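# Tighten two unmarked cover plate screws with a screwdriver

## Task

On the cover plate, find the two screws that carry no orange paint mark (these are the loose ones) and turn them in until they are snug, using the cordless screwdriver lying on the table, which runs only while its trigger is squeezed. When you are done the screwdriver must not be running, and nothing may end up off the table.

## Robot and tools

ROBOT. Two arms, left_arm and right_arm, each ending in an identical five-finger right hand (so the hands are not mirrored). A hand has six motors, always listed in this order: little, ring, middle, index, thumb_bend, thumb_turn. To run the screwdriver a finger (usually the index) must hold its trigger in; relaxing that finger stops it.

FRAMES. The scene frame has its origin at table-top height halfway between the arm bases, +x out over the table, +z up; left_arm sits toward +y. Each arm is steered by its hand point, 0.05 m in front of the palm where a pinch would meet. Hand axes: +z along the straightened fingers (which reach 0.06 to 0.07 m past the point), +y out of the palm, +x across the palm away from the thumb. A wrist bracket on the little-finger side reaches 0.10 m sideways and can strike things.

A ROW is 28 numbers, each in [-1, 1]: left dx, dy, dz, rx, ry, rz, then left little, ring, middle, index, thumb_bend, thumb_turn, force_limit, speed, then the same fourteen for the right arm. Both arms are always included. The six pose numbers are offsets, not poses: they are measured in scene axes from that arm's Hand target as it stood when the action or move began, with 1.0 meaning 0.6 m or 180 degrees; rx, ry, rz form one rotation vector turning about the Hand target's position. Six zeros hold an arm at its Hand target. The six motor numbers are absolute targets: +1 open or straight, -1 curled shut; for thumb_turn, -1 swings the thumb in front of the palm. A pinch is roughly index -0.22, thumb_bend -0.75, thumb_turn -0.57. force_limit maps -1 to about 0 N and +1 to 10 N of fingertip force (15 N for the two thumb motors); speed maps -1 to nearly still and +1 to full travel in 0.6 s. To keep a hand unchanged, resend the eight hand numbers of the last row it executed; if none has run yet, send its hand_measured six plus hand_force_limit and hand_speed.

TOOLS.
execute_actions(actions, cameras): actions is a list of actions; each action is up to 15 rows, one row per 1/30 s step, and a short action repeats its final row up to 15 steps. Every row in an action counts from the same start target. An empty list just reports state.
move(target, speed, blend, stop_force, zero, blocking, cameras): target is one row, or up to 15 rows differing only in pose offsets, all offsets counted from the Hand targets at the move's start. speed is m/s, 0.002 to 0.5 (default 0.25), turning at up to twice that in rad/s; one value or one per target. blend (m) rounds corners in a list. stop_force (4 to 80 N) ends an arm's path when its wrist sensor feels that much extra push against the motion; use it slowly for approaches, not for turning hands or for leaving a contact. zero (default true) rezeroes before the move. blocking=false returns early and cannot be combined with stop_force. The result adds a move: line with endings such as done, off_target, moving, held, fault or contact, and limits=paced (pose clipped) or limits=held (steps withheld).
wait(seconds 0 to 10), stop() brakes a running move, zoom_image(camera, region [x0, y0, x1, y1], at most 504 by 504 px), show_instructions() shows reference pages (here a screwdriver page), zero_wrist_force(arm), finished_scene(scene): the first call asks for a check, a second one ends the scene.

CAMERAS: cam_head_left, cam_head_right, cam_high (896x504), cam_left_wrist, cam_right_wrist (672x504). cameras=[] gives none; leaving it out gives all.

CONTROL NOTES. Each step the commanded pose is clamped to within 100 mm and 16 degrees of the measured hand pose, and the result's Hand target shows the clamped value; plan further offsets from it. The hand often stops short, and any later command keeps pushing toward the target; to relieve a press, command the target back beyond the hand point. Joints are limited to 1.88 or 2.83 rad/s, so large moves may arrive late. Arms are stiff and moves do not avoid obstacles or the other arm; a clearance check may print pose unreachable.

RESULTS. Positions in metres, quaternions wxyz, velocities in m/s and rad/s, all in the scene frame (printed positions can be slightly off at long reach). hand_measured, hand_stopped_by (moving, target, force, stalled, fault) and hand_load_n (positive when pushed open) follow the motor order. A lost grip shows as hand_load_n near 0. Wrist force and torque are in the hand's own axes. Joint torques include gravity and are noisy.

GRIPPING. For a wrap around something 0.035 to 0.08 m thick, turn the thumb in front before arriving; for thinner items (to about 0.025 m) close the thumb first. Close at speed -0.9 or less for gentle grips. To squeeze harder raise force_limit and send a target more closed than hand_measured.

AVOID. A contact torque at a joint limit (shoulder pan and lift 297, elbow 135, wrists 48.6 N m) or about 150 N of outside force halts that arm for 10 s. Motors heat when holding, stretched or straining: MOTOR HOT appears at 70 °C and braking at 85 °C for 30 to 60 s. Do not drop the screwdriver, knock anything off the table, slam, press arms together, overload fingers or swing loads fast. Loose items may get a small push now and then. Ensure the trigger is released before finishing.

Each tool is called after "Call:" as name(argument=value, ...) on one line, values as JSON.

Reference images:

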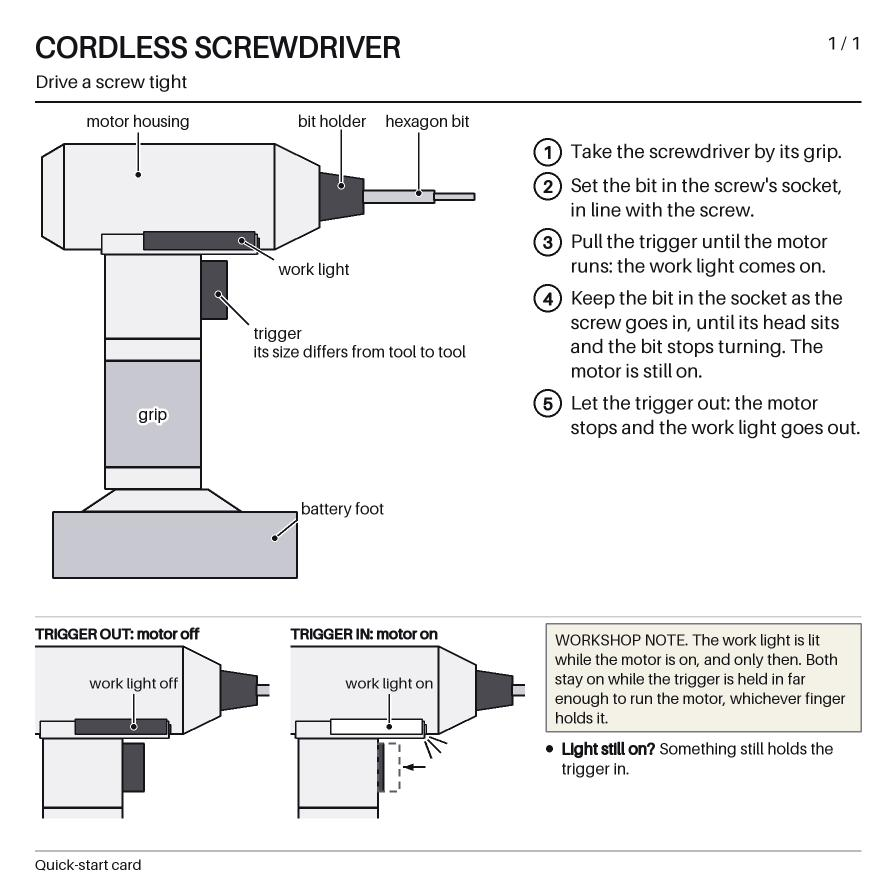

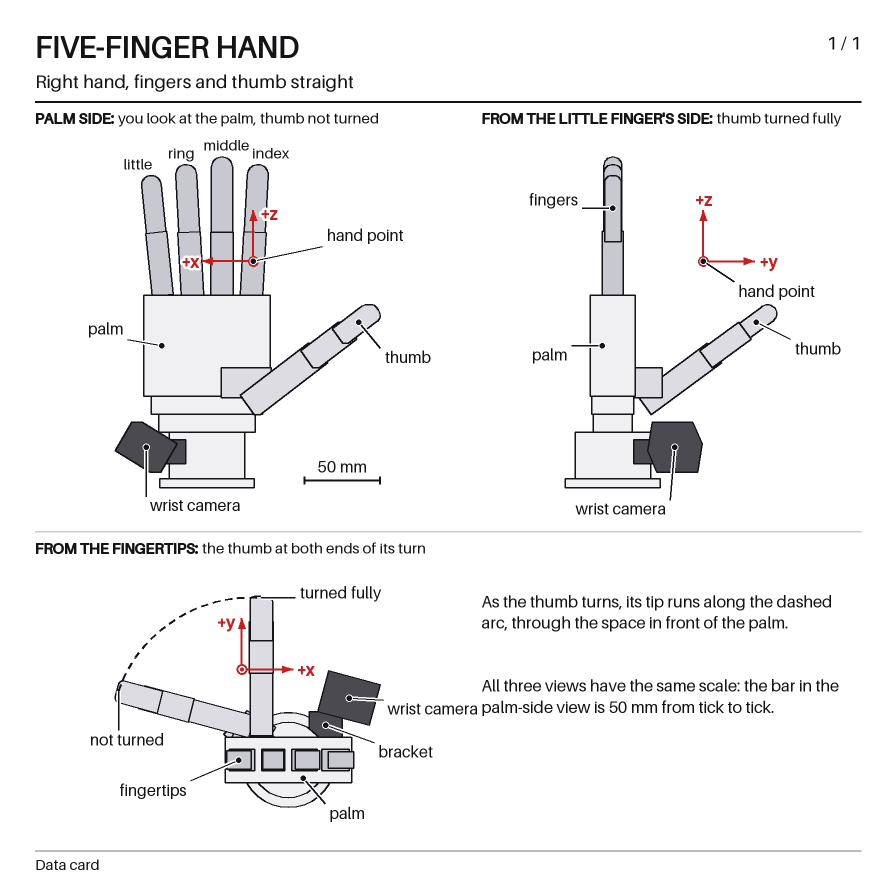

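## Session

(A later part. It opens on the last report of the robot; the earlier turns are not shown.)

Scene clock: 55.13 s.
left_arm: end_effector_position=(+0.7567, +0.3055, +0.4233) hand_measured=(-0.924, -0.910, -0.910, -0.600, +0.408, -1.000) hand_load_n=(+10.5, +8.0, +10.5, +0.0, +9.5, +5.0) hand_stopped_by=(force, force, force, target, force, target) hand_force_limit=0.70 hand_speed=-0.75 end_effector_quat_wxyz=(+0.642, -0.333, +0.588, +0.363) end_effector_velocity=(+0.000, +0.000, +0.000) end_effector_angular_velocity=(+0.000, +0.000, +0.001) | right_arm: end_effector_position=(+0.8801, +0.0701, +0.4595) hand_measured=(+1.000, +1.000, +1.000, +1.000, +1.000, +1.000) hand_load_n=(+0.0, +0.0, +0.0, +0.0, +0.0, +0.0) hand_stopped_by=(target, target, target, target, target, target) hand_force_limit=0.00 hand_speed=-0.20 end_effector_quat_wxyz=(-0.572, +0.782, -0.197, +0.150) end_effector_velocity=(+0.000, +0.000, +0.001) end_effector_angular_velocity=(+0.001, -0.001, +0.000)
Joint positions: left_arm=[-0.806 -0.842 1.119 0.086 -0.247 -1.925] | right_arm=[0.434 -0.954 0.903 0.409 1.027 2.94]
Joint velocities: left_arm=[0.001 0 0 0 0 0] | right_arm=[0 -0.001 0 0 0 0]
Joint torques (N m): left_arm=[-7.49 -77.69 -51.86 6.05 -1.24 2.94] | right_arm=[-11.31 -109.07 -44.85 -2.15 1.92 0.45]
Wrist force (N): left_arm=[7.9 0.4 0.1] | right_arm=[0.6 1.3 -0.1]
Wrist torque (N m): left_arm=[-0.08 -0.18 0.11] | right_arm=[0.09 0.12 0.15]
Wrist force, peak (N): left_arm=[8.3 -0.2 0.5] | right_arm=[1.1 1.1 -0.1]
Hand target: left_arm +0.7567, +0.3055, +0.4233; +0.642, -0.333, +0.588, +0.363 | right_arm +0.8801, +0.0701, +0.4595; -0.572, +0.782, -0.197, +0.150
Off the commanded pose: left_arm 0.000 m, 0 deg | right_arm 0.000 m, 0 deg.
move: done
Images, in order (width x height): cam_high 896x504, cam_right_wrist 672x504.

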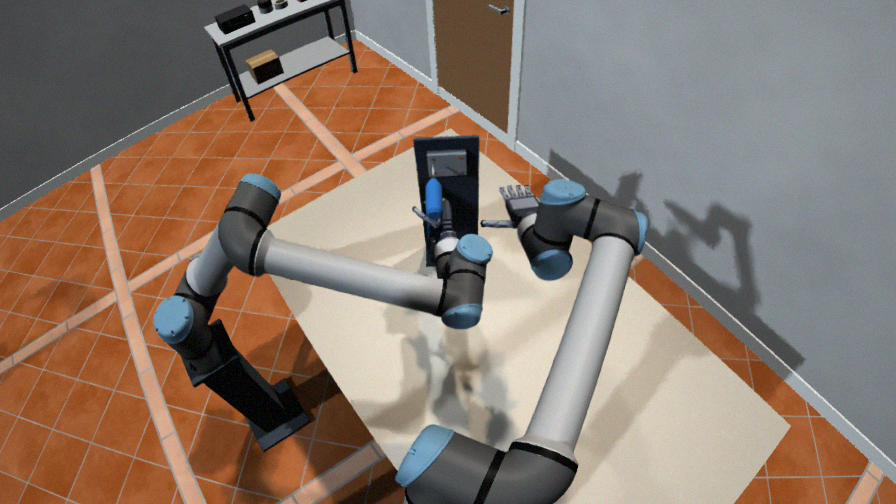

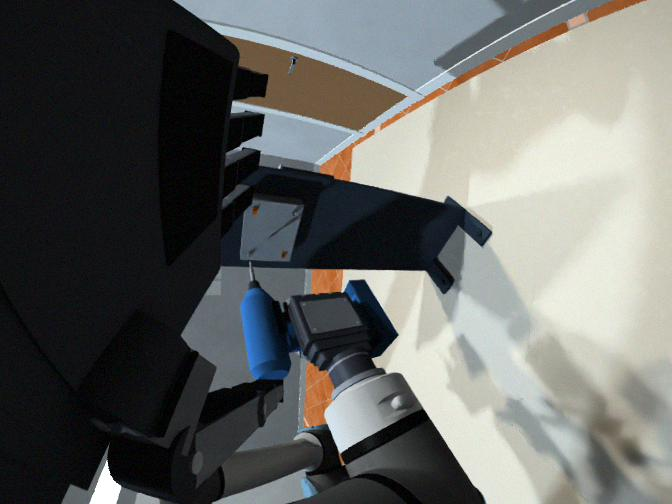

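Call:
move(target=[0,0,0,0,0,0,-1,-0.98,-1,-0.6,-0.62,-1,0.7,-0.75, 0.2,0.05,-0.07,0,0,0.1,1,1,1,1,1,1,0,-0.2], speed=0.2, cameras=["cam_right_wrist"])

Call:
zoom_image(camera="cam_right_wrist", region=[200, 225, 260, 315])

Scene clock: 57.17 s.
left_arm: end_effector_position=(+0.7567, +0.3055, +0.4233) hand_measured=(-0.924, -0.910, -0.910, -0.600, +0.408, -1.000) hand_load_n=(+10.5, +8.0, +10.5, +0.0, +9.0, +5.0) hand_stopped_by=(force, force, force, target, force, target) hand_force_limit=0.70 hand_speed=-0.75 end_effector_quat_wxyz=(+0.642, -0.333, +0.588, +0.363) end_effector_velocity=(+0.000, +0.000, +0.000) end_effector_angular_velocity=(+0.000, +0.000, +0.000) | right_arm: end_effector_position=(+0.9992, +0.0996, +0.4172) hand_measured=(+1.000, +1.000, +1.000, +1.000, +1.000, +1.000) hand_load_n=(+0.0, -0.5, +0.0, +0.0, +0.0, +0.0) hand_stopped_by=(target, target, target, target, target, target) hand_force_limit=0.00 hand_speed=-0.20 end_effector_quat_wxyz=(-0.605, +0.789, -0.080, +0.076) end_effector_velocity=(-0.001, +0.000, +0.001) end_effector_angular_velocity=(+0.000, +0.001, +0.001)
Joint positions: left_arm=[-0.806 -0.842 1.119 0.086 -0.247 -1.925] | right_arm=[0.359 -0.429 0.037 0.81 0.688 2.788]
Joint velocities: left_arm=[0 0.001 0 -0.001 0 0] | right_arm=[0 0.001 -0.003 0.003 0 0]
Joint torques (N m): left_arm=[3.44 -76.72 -46.3 4.67 -0.67 -1.65] | right_arm=[15.12 -112.24 -45.43 2.23 -2.28 -1.62]
Wrist force (N): left_arm=[7.9 0.3 0.3] | right_arm=[0.6 1.1 -0.1]
Wrist torque (N m): left_arm=[-0.10 -0.19 0.10] | right_arm=[0.06 0.16 0.15]
Wrist force, peak (N): left_arm=[8.3 0.4 0.0] | right_arm=[1.9 1.7 1.0]
Hand target: left_arm +0.7567, +0.3055, +0.4233; +0.642, -0.333, +0.588, +0.363 | right_arm +1.0004, +0.1004, +0.4178; -0.589, +0.803, -0.072, +0.059
Off the commanded pose: left_arm 0.000 m, 0 deg | right_arm 0.001 m, 3 deg.
elbow stopped short (right arm): the move would have taken joint 3 (elbow) straighter than the controller allows.
move: off_target (right_arm)
Images, in order (width x height): cam_right_wrist 672x504.

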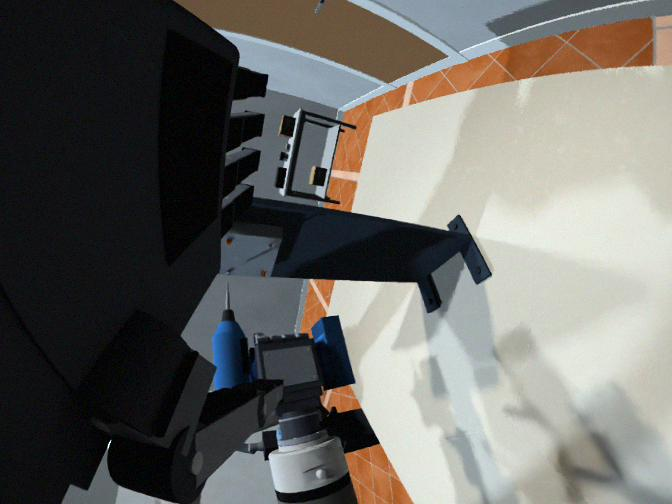

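Scaled by 5.600 from the camera's 672x504 image, which has a finer 960x720 frame.

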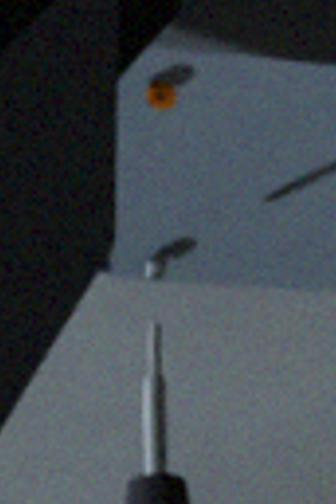

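Call:
move(target=[0.00842,0.0145,0.003,0,0,0,-1,-0.98,-1,-0.6,-0.62,-1,0.7,-0.75, 0,0,0,0,0,0,1,1,1,1,1,1,0,-0.2], speed=0.03, stop_force=6, cameras=["cam_high","cam_right_wrist"])

Call:
zoom_image(camera="cam_right_wrist", region=[200, 235, 260, 305])

Call:
zoom_image(camera="cam_high", region=[415, 135, 485, 185])

Scene clock: 59.70 s.
left_arm: end_effector_position=(+0.7618, +0.3142, +0.4251) hand_measured=(-0.924, -0.910, -0.910, -0.600, +0.408, -1.000) hand_load_n=(+10.5, +8.0, +10.5, +0.0, +9.0, +5.0) hand_stopped_by=(force, force, force, target, force, target) hand_force_limit=0.70 hand_speed=-0.75 end_effector_quat_wxyz=(+0.642, -0.333, +0.588, +0.363) end_effector_velocity=(+0.000, -0.001, +0.000) end_effector_angular_velocity=(+0.000, +0.001, -0.001) | right_arm: end_effector_position=(+0.9992, +0.0997, +0.4171) hand_measured=(+1.000, +1.000, +1.000, +1.000, +1.000, +1.000) hand_load_n=(-0.5, +0.0, +0.0, +0.0, +0.0, +0.0) hand_stopped_by=(target, target, target, target, target, target) hand_force_limit=0.00 hand_speed=-0.20 end_effector_quat_wxyz=(-0.605, +0.789, -0.080, +0.076) end_effector_velocity=(-0.001, +0.000, +0.001) end_effector_angular_velocity=(+0.000, -0.001, +0.001)
Joint positions: left_arm=[-0.796 -0.84 1.114 0.105 -0.237 -1.942] | right_arm=[0.359 -0.429 0.037 0.81 0.688 2.788]
Joint velocities: left_arm=[-0.001 0 0 0.001 0 0] | right_arm=[0 -0.001 0 0.001 0 0]
Joint torques (N m): left_arm=[-13.12 -81.64 -40.59 -0.59 -2.86 3.07] | right_arm=[-5.26 -134.4 -32.74 2.21 -0.45 -0.51]
Wrist force (N): left_arm=[7.9 0.0 0.5] | right_arm=[0.6 0.9 -0.2]
Wrist torque (N m): left_arm=[-0.16 -0.19 0.10] | right_arm=[0.05 0.14 0.16]
Wrist force, peak (N): left_arm=[8.3 0.3 0.4] | right_arm=[0.6 1.4 -0.2]
Hand target: left_arm +0.7618, +0.3142, +0.4251; +0.642, -0.333, +0.588, +0.363 | right_arm +1.0004, +0.1004, +0.4178; -0.589, +0.803, -0.072, +0.059
Off the commanded pose: left_arm 0.000 m, 0 deg | right_arm 0.002 m, 3 deg.
elbow stopped short (right arm): the move would have taken joint 3 (elbow) straighter than the controller allows.
move: off_target (right_arm)
Images, in order (width x height): cam_high 896x504, cam_right_wrist 672x504.

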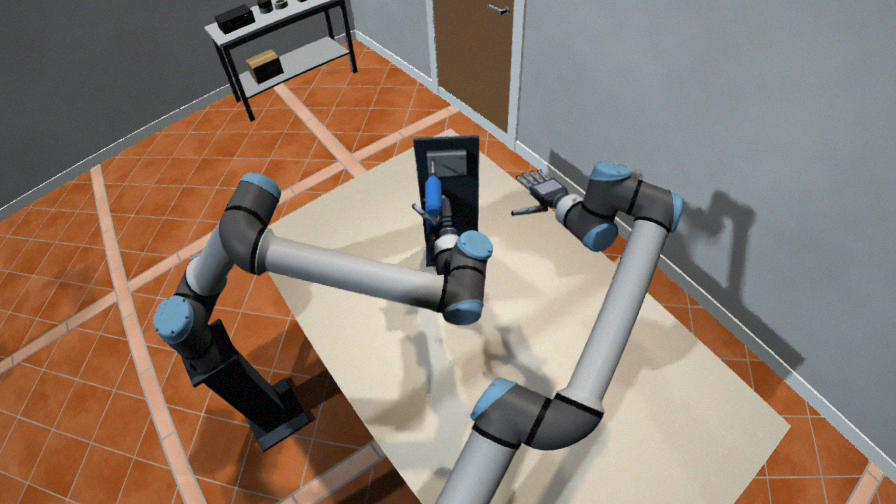

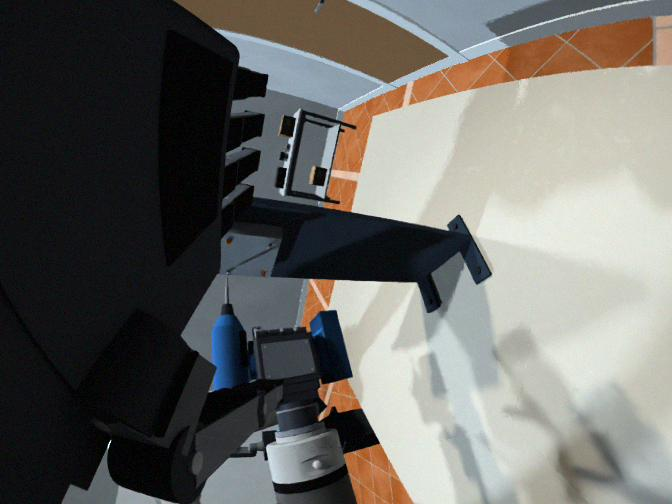

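Scaled by 7.200 from the camera's 672x504 image, which has a finer 960x720 frame.

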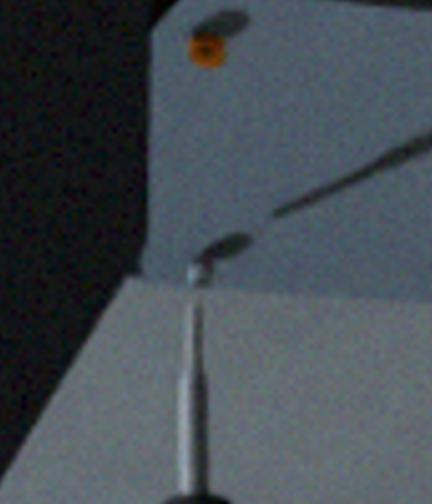

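Scaled by 7.200.

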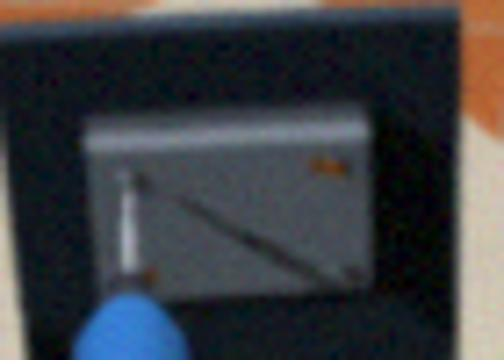

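Call:
move(target=[0,0,0,0,0,0,-1,-0.98,-1,-0.98,-0.62,-1,0.7,-0.75, 0,0,0,0,0,0,1,1,1,1,1,1,0,-0.2], speed=0.03, cameras=["cam_right_wrist"])

Call:
zoom_image(camera="cam_right_wrist", region=[200, 235, 260, 305])

Scene clock: 61.33 s.
left_arm: end_effector_position=(+0.7618, +0.3142, +0.4251) hand_measured=(-0.924, -0.910, -0.910, -0.860, +0.408, -1.000) hand_load_n=(+10.5, +8.0, +10.5, +9.5, +9.5, +5.0) hand_stopped_by=(force, force, force, force, force, target) hand_force_limit=0.70 hand_speed=-0.75 end_effector_quat_wxyz=(+0.642, -0.333, +0.588, +0.363) end_effector_velocity=(+0.000, +0.000, +0.000) end_effector_angular_velocity=(+0.000, +0.000, +0.000) | right_arm: end_effector_position=(+0.9992, +0.0996, +0.4171) hand_measured=(+1.000, +1.000, +1.000, +1.000, +1.000, +1.000) hand_load_n=(+0.0, +0.0, +0.0, +0.0, +0.0, +0.0) hand_stopped_by=(target, target, target, target, target, target) hand_force_limit=0.00 hand_speed=-0.20 end_effector_quat_wxyz=(-0.605, +0.789, -0.080, +0.076) end_effector_velocity=(+0.000, +0.000, -0.001) end_effector_angular_velocity=(-0.001, +0.002, +0.000)
Joint positions: left_arm=[-0.796 -0.84 1.114 0.105 -0.237 -1.942] | right_arm=[0.359 -0.429 0.037 0.81 0.688 2.788]
Joint velocities: left_arm=[0.001 0 0 0.001 0 0] | right_arm=[0 0.001 0 0.001 0 0]
Joint torques (N m): left_arm=[-12.28 -87.78 -33.34 1.18 -3.45 3.23] | right_arm=[0.63 -124.1 -33.82 -1.48 1.43 1.29]
Wrist force (N): left_arm=[7.6 0.2 0.2] | right_arm=[0.4 1.2 -0.3]
Wrist torque (N m): left_arm=[-0.12 -0.14 0.09] | right_arm=[0.09 0.18 0.15]
Wrist force, peak (N): left_arm=[8.2 0.1 0.0] | right_arm=[0.7 1.3 -0.2]
Hand target: left_arm +0.7618, +0.3142, +0.4251; +0.642, -0.333, +0.588, +0.363 | right_arm +1.0004, +0.1004, +0.4178; -0.589, +0.803, -0.072, +0.059
Off the commanded pose: left_arm 0.000 m, 0 deg | right_arm 0.002 m, 3 deg.
elbow stopped short (right arm): the move would have taken joint 3 (elbow) straighter than the controller allows.
move: off_target (right_arm)
Images, in order (width x height): cam_right_wrist 672x504.

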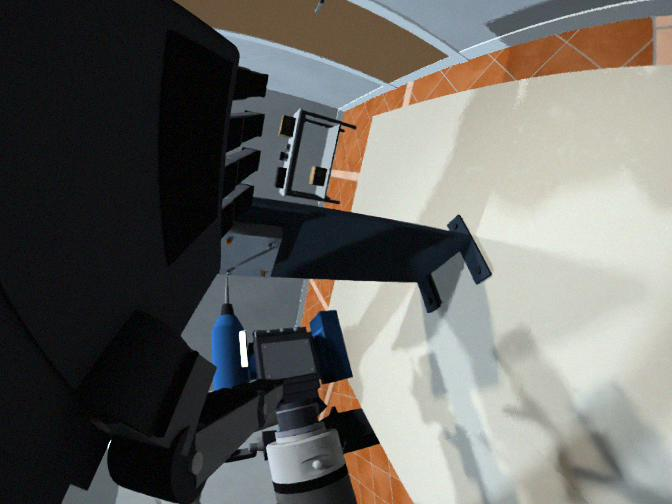

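Scaled by 7.200 from the camera's 672x504 image, which has a finer 960x720 frame.

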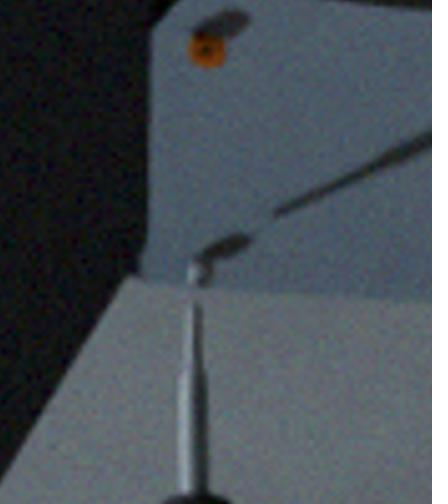

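Call:
zoom_image(camera="cam_high", region=[424, 150, 444, 175])

This scene's latest camera images include none from cam_high. They are from: cam_right_wrist. cam_high's image comes with the result of a call that names it in "cameras".

Call:
move(target=[-0.0083,-0.0063,-0.0008,0,0,0,-1,-0.98,-1,-0.6,-0.62,-1,0.7,-0.75, 0,0,0,0,0,0,1,1,1,1,1,1,0,-0.2], speed=0.03, cameras=["cam_right_wrist","cam_high"])

Call:
zoom_image(camera="cam_right_wrist", region=[210, 230, 260, 305])

Call:
zoom_image(camera="cam_high", region=[424, 145, 474, 180])

Scene clock: 62.73 s.
left_arm: end_effector_position=(+0.7568, +0.3104, +0.4246) hand_measured=(-0.924, -0.910, -0.910, -0.600, +0.408, -1.000) hand_load_n=(+10.5, +8.5, +10.5, +0.0, +9.5, +5.0) hand_stopped_by=(force, force, force, target, force, target) hand_force_limit=0.70 hand_speed=-0.75 end_effector_quat_wxyz=(+0.642, -0.333, +0.588, +0.363) end_effector_velocity=(+0.001, +0.001, +0.000) end_effector_angular_velocity=(+0.001, +0.001, +0.001) | right_arm: end_effector_position=(+0.9992, +0.0997, +0.4171) hand_measured=(+1.000, +1.000, +1.000, +1.000, +1.000, +1.000) hand_load_n=(+0.0, +0.0, -0.5, +0.0, +0.0, +0.0) hand_stopped_by=(target, target, target, target, target, target) hand_force_limit=0.00 hand_speed=-0.20 end_effector_quat_wxyz=(-0.605, +0.789, -0.080, +0.076) end_effector_velocity=(+0.000, +0.000, -0.001) end_effector_angular_velocity=(+0.000, +0.001, +0.000)
Joint positions: left_arm=[-0.803 -0.846 1.124 0.091 -0.244 -1.931] | right_arm=[0.359 -0.429 0.037 0.81 0.688 2.788]
Joint velocities: left_arm=[0.002 0 0 0.001 0 0] | right_arm=[0 0.001 0 0 0 0]
Joint torques (N m): left_arm=[9.22 -98.5 -51.36 5.96 -0.12 -0.21] | right_arm=[12.56 -130.15 -34.73 0.74 1.4 0.05]
Wrist force (N): left_arm=[7.7 0.5 0.1] | right_arm=[0.3 0.8 -0.1]
Wrist torque (N m): left_arm=[-0.07 -0.16 0.10] | right_arm=[0.02 0.19 0.13]
Wrist force, peak (N): left_arm=[8.3 0.5 0.7] | right_arm=[0.7 1.6 -0.2]
Hand target: left_arm +0.7568, +0.3105, +0.4247; +0.642, -0.333, +0.588, +0.363 | right_arm +1.0004, +0.1004, +0.4178; -0.589, +0.803, -0.072, +0.059
Off the commanded pose: left_arm 0.000 m, 0 deg | right_arm 0.002 m, 3 deg.
elbow stopped short (right arm): the move would have taken joint 3 (elbow) straighter than the controller allows.
move: off_target (right_arm)
Images, in order (width x height): cam_high 896x504, cam_right_wrist 672x504.

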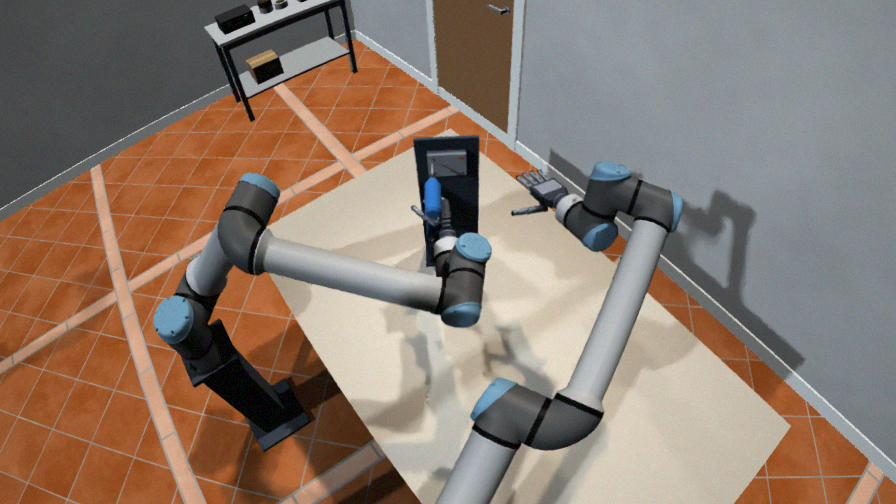

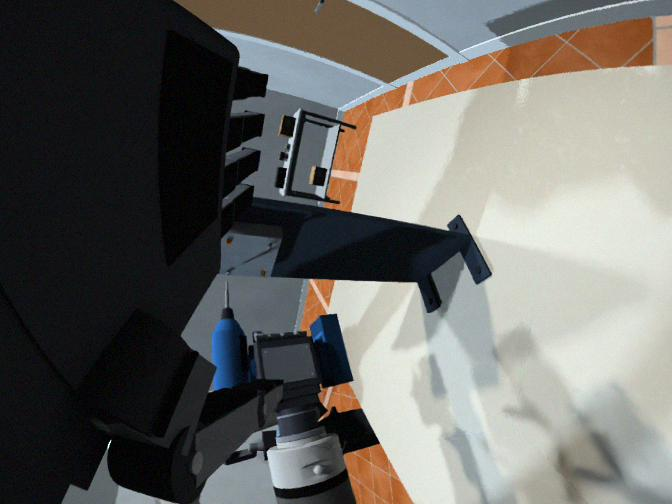

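Scaled by 6.720 from the camera's 672x504 image, which has a finer 960x720 frame.

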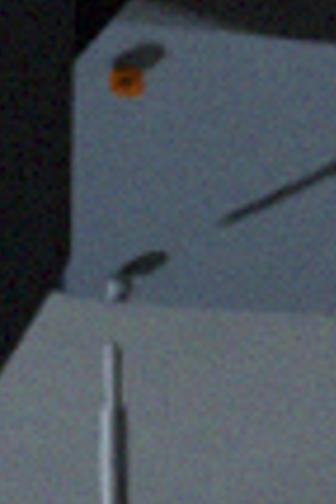

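Scaled by 10.080.

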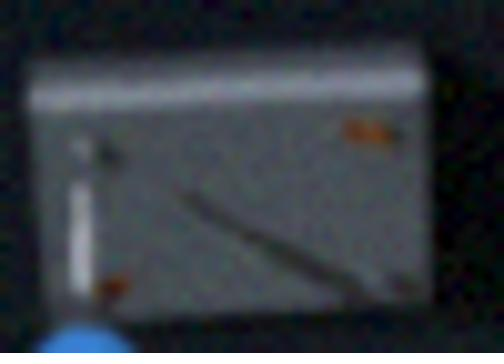

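Call:
zoom_image(camera="cam_right_wrist", region=[214, 260, 244, 330])

Scaled by 7.200 from the camera's 672x504 image, which has a finer 960x720 frame.

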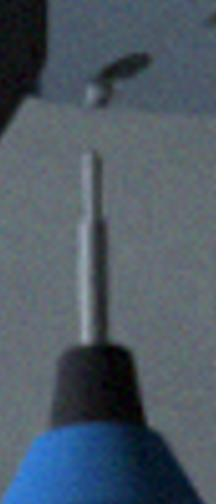

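Call:
move(target=[0.01042,0.0093,-0.0007,0,0,0,-1,-0.98,-1,-0.6,-0.62,-1,0.7,-0.75, -0.2,-0.05,0.07,0,0,-0.1,1,1,1,1,1,1,0,-0.2], speed=[0.15], cameras=["cam_right_wrist","cam_high"])

Call:
zoom_image(camera="cam_right_wrist", region=[230, 230, 270, 290])

Call:
zoom_image(camera="cam_high", region=[424, 145, 474, 180])

Scene clock: 65.43 s.
left_arm: end_effector_position=(+0.7631, +0.3161, +0.4242) hand_measured=(-0.924, -0.910, -0.910, -0.600, +0.408, -1.000) hand_load_n=(+10.5, +8.0, +10.5, +0.0, +9.5, +5.0) hand_stopped_by=(force, force, force, target, force, target) hand_force_limit=0.70 hand_speed=-0.75 end_effector_quat_wxyz=(+0.642, -0.333, +0.588, +0.363) end_effector_velocity=(+0.000, +0.000, +0.000) end_effector_angular_velocity=(+0.001, +0.000, +0.001) | right_arm: end_effector_position=(+0.8801, +0.0703, +0.4595) hand_measured=(+1.000, +1.000, +1.000, +1.000, +1.000, +1.000) hand_load_n=(+0.0, +0.0, +0.0, +0.0, +0.0, -0.5) hand_stopped_by=(target, target, target, target, target, target) hand_force_limit=0.00 hand_speed=-0.20 end_effector_quat_wxyz=(-0.572, +0.782, -0.196, +0.150) end_effector_velocity=(+0.000, +0.000, +0.000) end_effector_angular_velocity=(-0.001, -0.001, -0.001)
Joint positions: left_arm=[-0.793 -0.839 1.113 0.108 -0.235 -1.945] | right_arm=[0.434 -0.954 0.902 0.409 1.027 2.94]
Joint velocities: left_arm=[0 0.001 0 0 -0.001 0] | right_arm=[0 -0.001 0.001 0 0.002 0]
Joint torques (N m): left_arm=[-8.4 -87.19 -42.41 2.38 -1.36 -0.49] | right_arm=[-12.08 -110.25 -34.68 1.6 1.45 -1.11]
Wrist force (N): left_arm=[8.0 0.3 0.3] | right_arm=[0.5 0.5 -0.1]
Wrist torque (N m): left_arm=[-0.11 -0.20 0.11] | right_arm=[-0.03 0.14 0.13]
Wrist force, peak (N): left_arm=[8.4 0.2 0.7] | right_arm=[1.8 1.9 0.7]
Hand target: left_arm +0.7631, +0.3160, +0.4242; +0.642, -0.333, +0.588, +0.363 | right_arm +0.8801, +0.0702, +0.4595; -0.572, +0.782, -0.197, +0.150
Off the commanded pose: left_arm 0.000 m, 0 deg | right_arm 0.001 m, 0 deg.
move: done
Images, in order (width x height): cam_high 896x504, cam_right_wrist 672x504.

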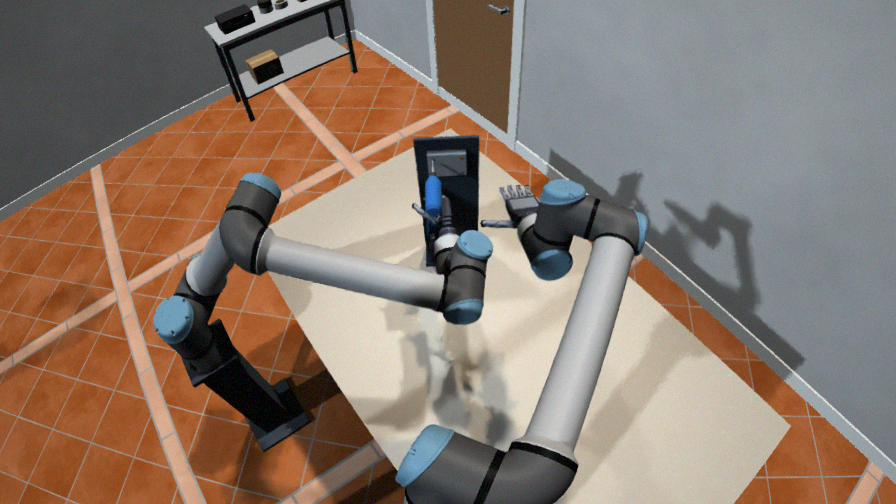

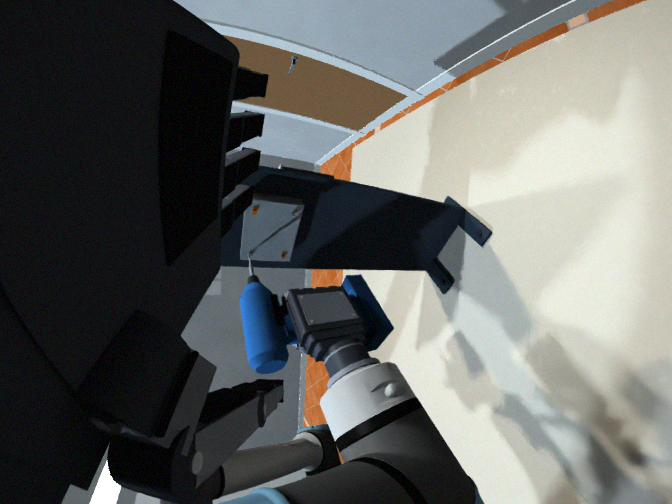

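Scaled by 8.400 from the camera's 672x504 image, which has a finer 960x720 frame.

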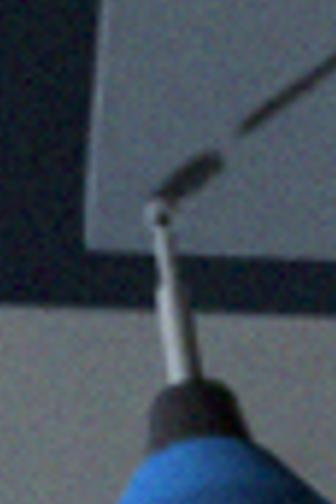

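Scaled by 10.080.

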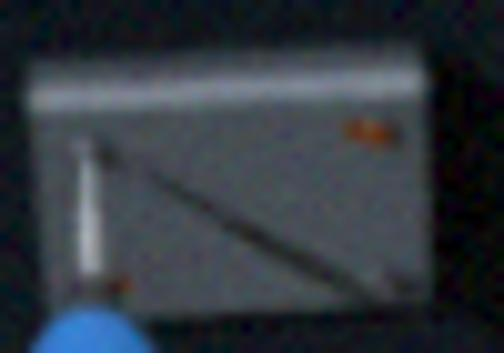

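Call:
move(target=[0,0,0,0,0,0,-1,-0.98,-1,-0.98,-0.62,-1,0.7,-0.75, 0,0,0,0,0,0,1,1,1,1,1,1,0,-0.2], speed=0.03, cameras=[])

Call:
move(target=[0.01042,0.0130,0,0,0,0,-1,-0.98,-1,-0.98,-0.62,-1,0.7,-0.75, 0,0,0,0,0,0,1,1,1,1,1,1,0,-0.2], speed=0.006, stop_force=6, cameras=["cam_right_wrist","cam_high"])

Call:
zoom_image(camera="cam_right_wrist", region=[230, 230, 270, 290])

Call:
zoom_image(camera="cam_high", region=[424, 145, 474, 180])

Scene clock: 66.50 s.
left_arm: end_effector_position=(+0.7631, +0.3160, +0.4242) hand_measured=(-0.924, -0.910, -0.910, -0.860, +0.408, -1.000) hand_load_n=(+11.0, +8.5, +10.5, +9.0, +9.5, +5.0) hand_stopped_by=(force, force, force, force, force, target) hand_force_limit=0.70 hand_speed=-0.75 end_effector_quat_wxyz=(+0.642, -0.333, +0.588, +0.363) end_effector_velocity=(+0.000, +0.001, +0.000) end_effector_angular_velocity=(+0.000, +0.000, +0.001) | right_arm: end_effector_position=(+0.8801, +0.0702, +0.4595) hand_measured=(+1.000, +1.000, +1.000, +1.000, +1.000, +1.000) hand_load_n=(-0.5, +0.0, +0.0, +0.0, +0.0, +0.0) hand_stopped_by=(target, target, target, target, target, target) hand_force_limit=0.00 hand_speed=-0.20 end_effector_quat_wxyz=(-0.572, +0.782, -0.197, +0.150) end_effector_velocity=(+0.000, +0.000, +0.001) end_effector_angular_velocity=(+0.000, +0.000, +0.000)
Joint positions: left_arm=[-0.793 -0.839 1.113 0.108 -0.235 -1.945] | right_arm=[0.434 -0.954 0.903 0.409 1.027 2.94]
Joint velocities: left_arm=[0.001 0 0 0.001 0 0] | right_arm=[0 -0.001 0 0 0 0]
Joint torques (N m): left_arm=[-14.82 -109.27 -32.01 -0.23 -3 2.76] | right_arm=[-13.73 -110.61 -37.81 1.23 1.98 0.03]
Wrist force (N): left_arm=[8.1 0.2 0.5] | right_arm=[0.6 1.0 0.0]
Wrist torque (N m): left_arm=[-0.14 -0.23 0.12] | right_arm=[0.04 0.13 0.15]
Wrist force, peak (N): left_arm=[8.3 0.2 0.2] | right_arm=[1.0 1.0 0.0]
Hand target: left_arm +0.7631, +0.3160, +0.4242; +0.642, -0.333, +0.588, +0.363 | right_arm +0.8801, +0.0702, +0.4595; -0.572, +0.782, -0.197, +0.150
Off the commanded pose: left_arm 0.000 m, 0 deg | right_arm 0.000 m, 0 deg.
move: done
No camera images: "cameras" was empty.

Scene clock: 68.77 s.
left_arm: end_effector_position=(+0.7665, +0.3203, +0.4242) hand_measured=(-0.924, -0.910, -0.910, -0.860, +0.408, -1.000) hand_load_n=(+11.0, +8.5, +10.0, +9.0, +9.5, +4.5) hand_stopped_by=(force, force, force, force, force, target) hand_force_limit=0.70 hand_speed=-0.75 end_effector_quat_wxyz=(+0.642, -0.333, +0.588, +0.363) end_effector_velocity=(+0.001, +0.001, +0.000) end_effector_angular_velocity=(+0.001, +0.001, +0.002) | right_arm: end_effector_position=(+0.8801, +0.0702, +0.4595) hand_measured=(+1.000, +1.000, +1.000, +1.000, +1.000, +1.000) hand_load_n=(+0.0, +0.0, +0.0, -0.5, +0.0, +0.0) hand_stopped_by=(target, target, target, target, target, target) hand_force_limit=0.00 hand_speed=-0.20 end_effector_quat_wxyz=(-0.572, +0.782, -0.197, +0.150) end_effector_velocity=(+0.000, +0.000, -0.001) end_effector_angular_velocity=(-0.001, +0.002, +0.000)
Joint positions: left_arm=[-0.787 -0.836 1.109 0.119 -0.23 -1.955] | right_arm=[0.434 -0.954 0.903 0.409 1.027 2.94]
Joint velocities: left_arm=[0.002 0.001 0 0 0 0] | right_arm=[0 0.001 0 0.001 0 0]
Joint torques (N m): left_arm=[-9.46 -111.94 -32.74 0.24 -3.22 4.43] | right_arm=[-13.14 -109.34 -42.68 0.54 1.36 -0.02]
Wrist force (N): left_arm=[7.2 -0.5 -7.0] | right_arm=[0.9 0.8 0.0]
Wrist torque (N m): left_arm=[0.17 -0.50 0.08] | right_arm=[0.01 0.08 0.16]
Wrist force, peak (N): left_arm=[7.3 -0.5 -12.7] | right_arm=[0.9 1.2 0.2]
Hand target: left_arm +0.7665, +0.3203, +0.4242; +0.642, -0.333, +0.588, +0.363 | right_arm +0.8801, +0.0702, +0.4595; -0.572, +0.782, -0.197, +0.150
Off the commanded pose: left_arm 0.005 m, 0 deg | right_arm 0.000 m, 0 deg.
move: contact (left_arm)
Images, in order (width x height): cam_high 896x504, cam_right_wrist 672x504.

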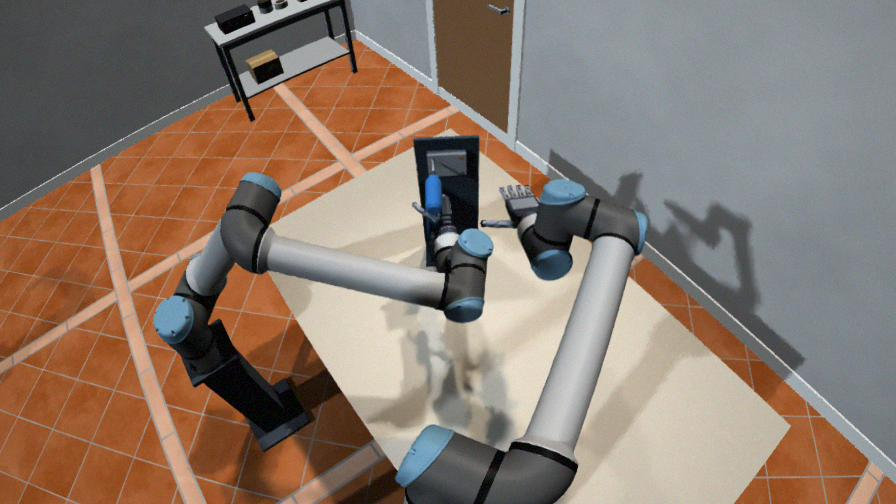

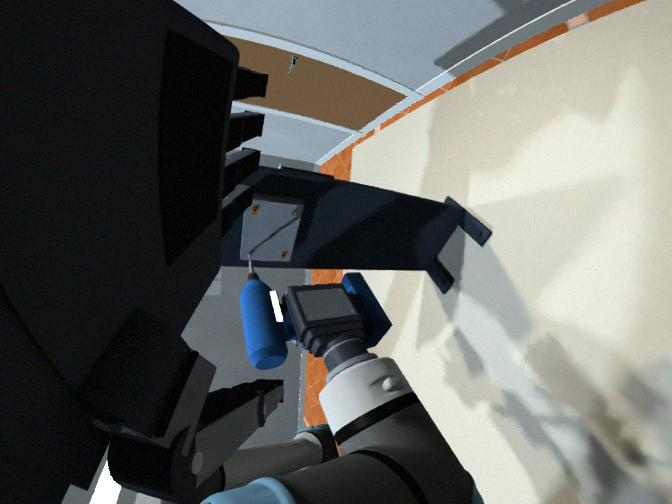

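Scaled by 8.400 from the camera's 672x504 image, which has a finer 960x720 frame.

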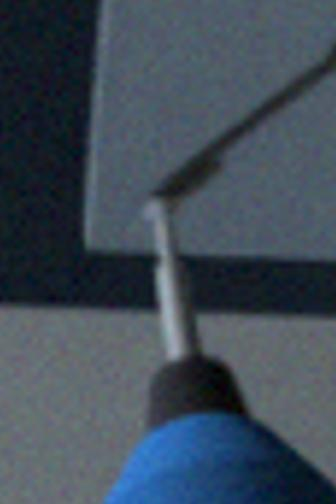

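Scaled by 10.080.

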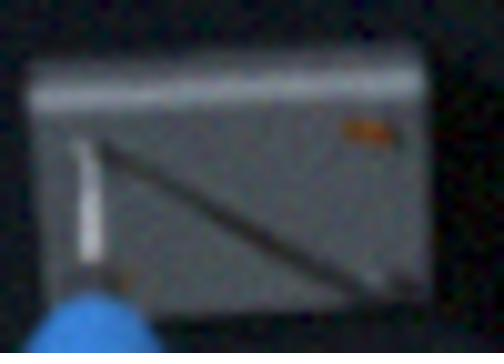

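Call:
move(target=[[-0.00104,-0.0013,0,0,0,0,-1,-0.98,-1,-0.98,-0.62,-1,0.7,-0.75, 0,0,0,0,0,0,1,1,1,1,1,1,0,-0.2],[-0.0034,0.0006,0,0,0,0,-1,-0.98,-1,-0.98,-0.62,-1,0.7,-0.75, 0,0,0,0,0,0,1,1,1,1,1,1,0,-0.2]], speed=0.01, cameras=[])

Call:
move(target=[0.0073,0.0091,0,0,0,0,-1,-0.98,-1,-0.98,-0.62,-1,0.7,-0.75, 0,0,0,0,0,0,1,1,1,1,1,1,0,-0.2], speed=0.006, stop_force=6, cameras=["cam_right_wrist","cam_high"])

Call:
zoom_image(camera="cam_right_wrist", region=[230, 230, 270, 290])

Call:
zoom_image(camera="cam_high", region=[424, 145, 474, 180])

Scene clock: 69.80 s.
left_arm: end_effector_position=(+0.7644, +0.3207, +0.4242) hand_measured=(-0.924, -0.910, -0.910, -0.860, +0.408, -1.000) hand_load_n=(+10.5, +8.5, +10.5, +9.5, +9.5, +5.0) hand_stopped_by=(force, force, force, force, force, target) hand_force_limit=0.70 hand_speed=-0.75 end_effector_quat_wxyz=(+0.642, -0.333, +0.588, +0.363) end_effector_velocity=(+0.000, +0.000, +0.000) end_effector_angular_velocity=(+0.000, +0.000, +0.000) | right_arm: end_effector_position=(+0.8801, +0.0702, +0.4595) hand_measured=(+1.000, +1.000, +1.000, +1.000, +1.000, +1.000) hand_load_n=(+0.0, +0.0, +0.0, +0.0, +0.0, +0.0) hand_stopped_by=(target, target, target, target, target, target) hand_force_limit=0.00 hand_speed=-0.20 end_effector_quat_wxyz=(-0.572, +0.782, -0.197, +0.150) end_effector_velocity=(+0.001, +0.000, -0.001) end_effector_angular_velocity=(+0.000, +0.000, +0.000)
Joint positions: left_arm=[-0.789 -0.84 1.115 0.114 -0.231 -1.953] | right_arm=[0.434 -0.954 0.903 0.409 1.027 2.94]
Joint velocities: left_arm=[0 0 0 0 0 0] | right_arm=[0 0.001 0 -0.001 0 0]
Joint torques (N m): left_arm=[-13.54 -98.64 -42.03 0.23 -3.12 4.16] | right_arm=[-13.12 -109.27 -45.43 0.21 1.23 0]
Wrist force (N): left_arm=[7.8 0.3 0.2] | right_arm=[0.8 0.6 -0.1]
Wrist torque (N m): left_arm=[-0.12 -0.17 0.10] | right_arm=[-0.03 0.10 0.15]
Wrist force, peak (N): left_arm=[7.6 -0.2 -6.7] | right_arm=[0.9 1.1 -0.4]
Hand target: left_arm +0.7644, +0.3206, +0.4242; +0.642, -0.333, +0.588, +0.363 | right_arm +0.8801, +0.0702, +0.4595; -0.572, +0.782, -0.197, +0.150
Off the commanded pose: left_arm 0.000 m, 0 deg | right_arm 0.000 m, 0 deg.
move: done
No camera images: "cameras" was empty.

Scene clock: 71.13 s.
left_arm: end_effector_position=(+0.7651, +0.3215, +0.4243) hand_measured=(-0.924, -0.910, -0.910, -0.860, +0.408, -1.000) hand_load_n=(+10.5, +8.0, +10.0, +9.5, +9.0, +5.0) hand_stopped_by=(force, force, force, force, force, target) hand_force_limit=0.70 hand_speed=-0.75 end_effector_quat_wxyz=(+0.642, -0.333, +0.588, +0.363) end_effector_velocity=(+0.000, +0.000, +0.000) end_effector_angular_velocity=(+0.000, +0.000, +0.000) | right_arm: end_effector_position=(+0.8801, +0.0702, +0.4595) hand_measured=(+1.000, +1.000, +1.000, +1.000, +1.000, +1.000) hand_load_n=(+0.0, +0.0, +0.0, +0.0, +0.0, +0.0) hand_stopped_by=(target, target, target, target, target, target) hand_force_limit=0.00 hand_speed=-0.20 end_effector_quat_wxyz=(-0.572, +0.782, -0.197, +0.150) end_effector_velocity=(+0.000, +0.000, -0.001) end_effector_angular_velocity=(-0.001, +0.001, +0.000)
Joint positions: left_arm=[-0.788 -0.839 1.114 0.117 -0.23 -1.955] | right_arm=[0.434 -0.954 0.903 0.409 1.027 2.94]
Joint velocities: left_arm=[0 0 0 0.001 0 -0.001] | right_arm=[0 0 0 0.001 0 0]
Joint torques (N m): left_arm=[-12.05 -117.77 -31.79 0.04 -2.25 4.16] | right_arm=[-12.62 -108.42 -46.79 -0.15 0.91 0.13]
Wrist force (N): left_arm=[8.7 2.3 -3.4] | right_arm=[0.8 1.0 0.2]
Wrist torque (N m): left_arm=[-0.23 -0.36 0.03] | right_arm=[0.01 0.09 0.16]
Wrist force, peak (N): left_arm=[10.7 3.9 -6.2] | right_arm=[0.9 1.0 0.2]
Hand target: left_arm +0.7651, +0.3215, +0.4243; +0.642, -0.333, +0.588, +0.363 | right_arm +0.8801, +0.0702, +0.4595; -0.572, +0.782, -0.197, +0.150
Off the commanded pose: left_arm 0.006 m, 0 deg | right_arm 0.000 m, 0 deg.
move: contact (left_arm)
Images, in order (width x height): cam_high 896x504, cam_right_wrist 672x504.

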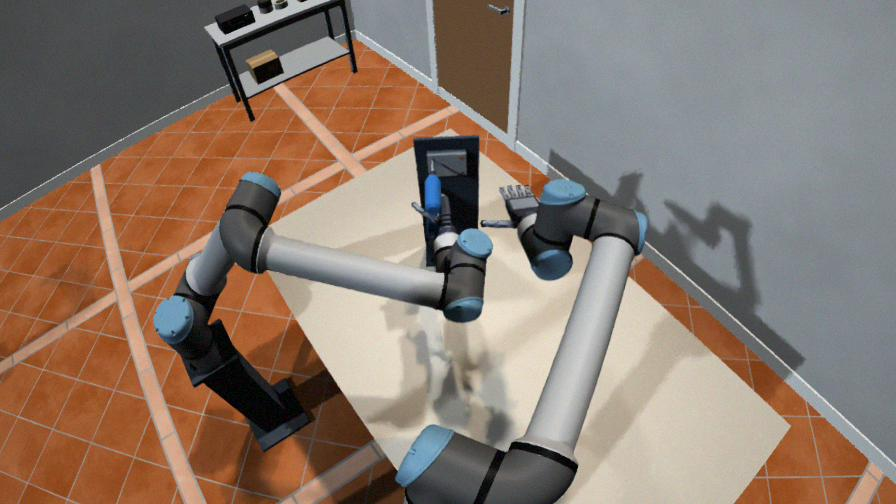

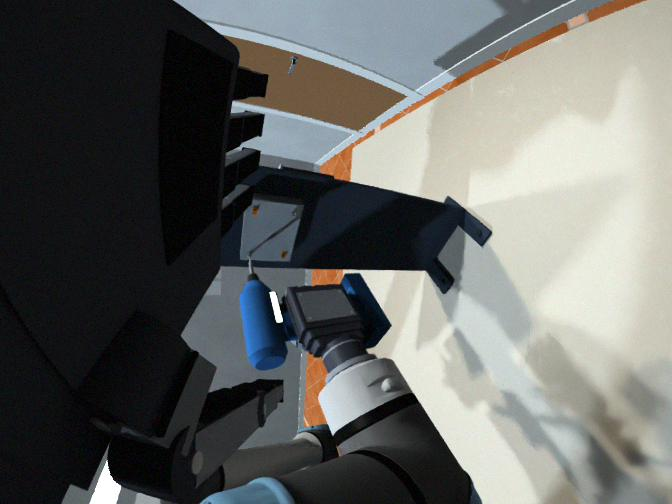

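Scaled by 8.400 from the camera's 672x504 image, which has a finer 960x720 frame.

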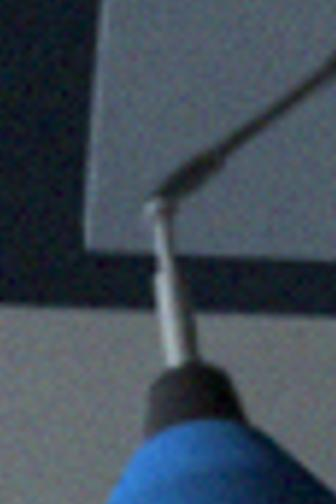

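Scaled by 10.080.

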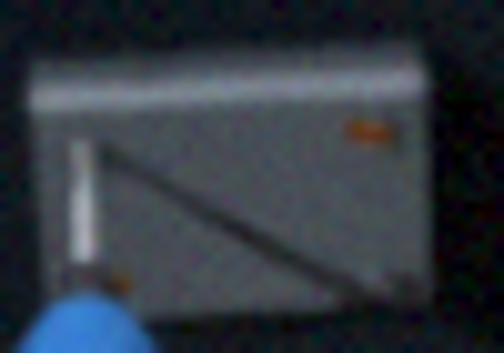

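Call:
zoom_image(camera="cam_right_wrist", region=[240, 240, 264, 264])

Scaled by 21.000 from the camera's 672x504 image, which has a finer 960x720 frame.

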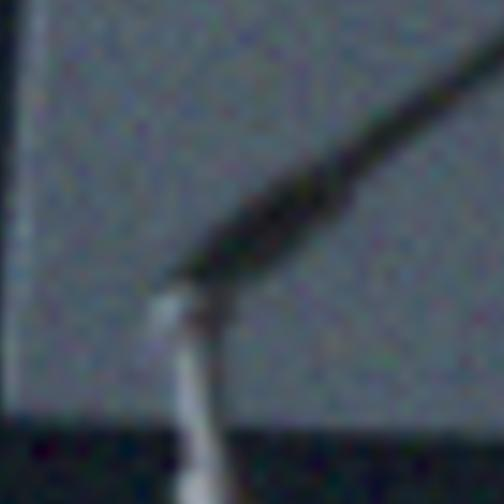

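Call:
move(target=[0.0042,0.0052,-0.0008,0,0,0,-1,-0.98,-1,-0.98,-0.62,-1,0.7,-0.75, 0,0,0,0,0,0,1,1,1,1,1,1,0,-0.2], speed=0.005, stop_force=7, cameras=[])

Scene clock: 72.93 s.
left_arm: end_effector_position=(+0.7652, +0.3218, +0.4243) hand_measured=(-0.924, -0.910, -0.910, -0.860, +0.408, -1.000) hand_load_n=(+10.5, +8.0, +10.0, +9.5, +9.0, +5.0) hand_stopped_by=(force, force, force, force, force, target) hand_force_limit=0.70 hand_speed=-0.75 end_effector_quat_wxyz=(+0.642, -0.333, +0.588, +0.363) end_effector_velocity=(+0.000, -0.002, +0.000) end_effector_angular_velocity=(+0.000, +0.000, -0.002) | right_arm: end_effector_position=(+0.8801, +0.0702, +0.4595) hand_measured=(+1.000, +1.000, +1.000, +1.000, +1.000, +1.000) hand_load_n=(+0.0, +0.0, +0.0, +0.0, +0.0, +0.0) hand_stopped_by=(target, target, target, target, target, target) hand_force_limit=0.00 hand_speed=-0.20 end_effector_quat_wxyz=(-0.572, +0.782, -0.197, +0.150) end_effector_velocity=(+0.000, +0.000, -0.001) end_effector_angular_velocity=(-0.001, +0.001, -0.001)
Joint positions: left_arm=[-0.787 -0.839 1.114 0.117 -0.229 -1.955] | right_arm=[0.434 -0.954 0.903 0.409 1.027 2.94]
Joint velocities: left_arm=[-0.002 0 0 0 0 -0.001] | right_arm=[0 0.001 0 0.001 0.001 0]
Joint torques (N m): left_arm=[-9.81 -115.99 -32.91 -0.82 -2.39 4.68] | right_arm=[-11.47 -108.64 -46.03 -0.72 0.57 0.05]
Wrist force (N): left_arm=[8.8 2.1 -3.6] | right_arm=[0.5 0.7 0.0]
Wrist torque (N m): left_arm=[-0.22 -0.33 0.03] | right_arm=[-0.01 0.14 0.14]
Wrist force, peak (N): left_arm=[12.3 4.2 -13.7] | right_arm=[0.7 1.4 -0.3]
Hand target: left_arm +0.7652, +0.3218, +0.4243; +0.642, -0.333, +0.588, +0.363 | right_arm +0.8801, +0.0702, +0.4595; -0.572, +0.782, -0.197, +0.150
Off the commanded pose: left_arm 0.004 m, 0 deg | right_arm 0.000 m, 0 deg.
move: contact (left_arm)
No camera images: "cameras" was empty.


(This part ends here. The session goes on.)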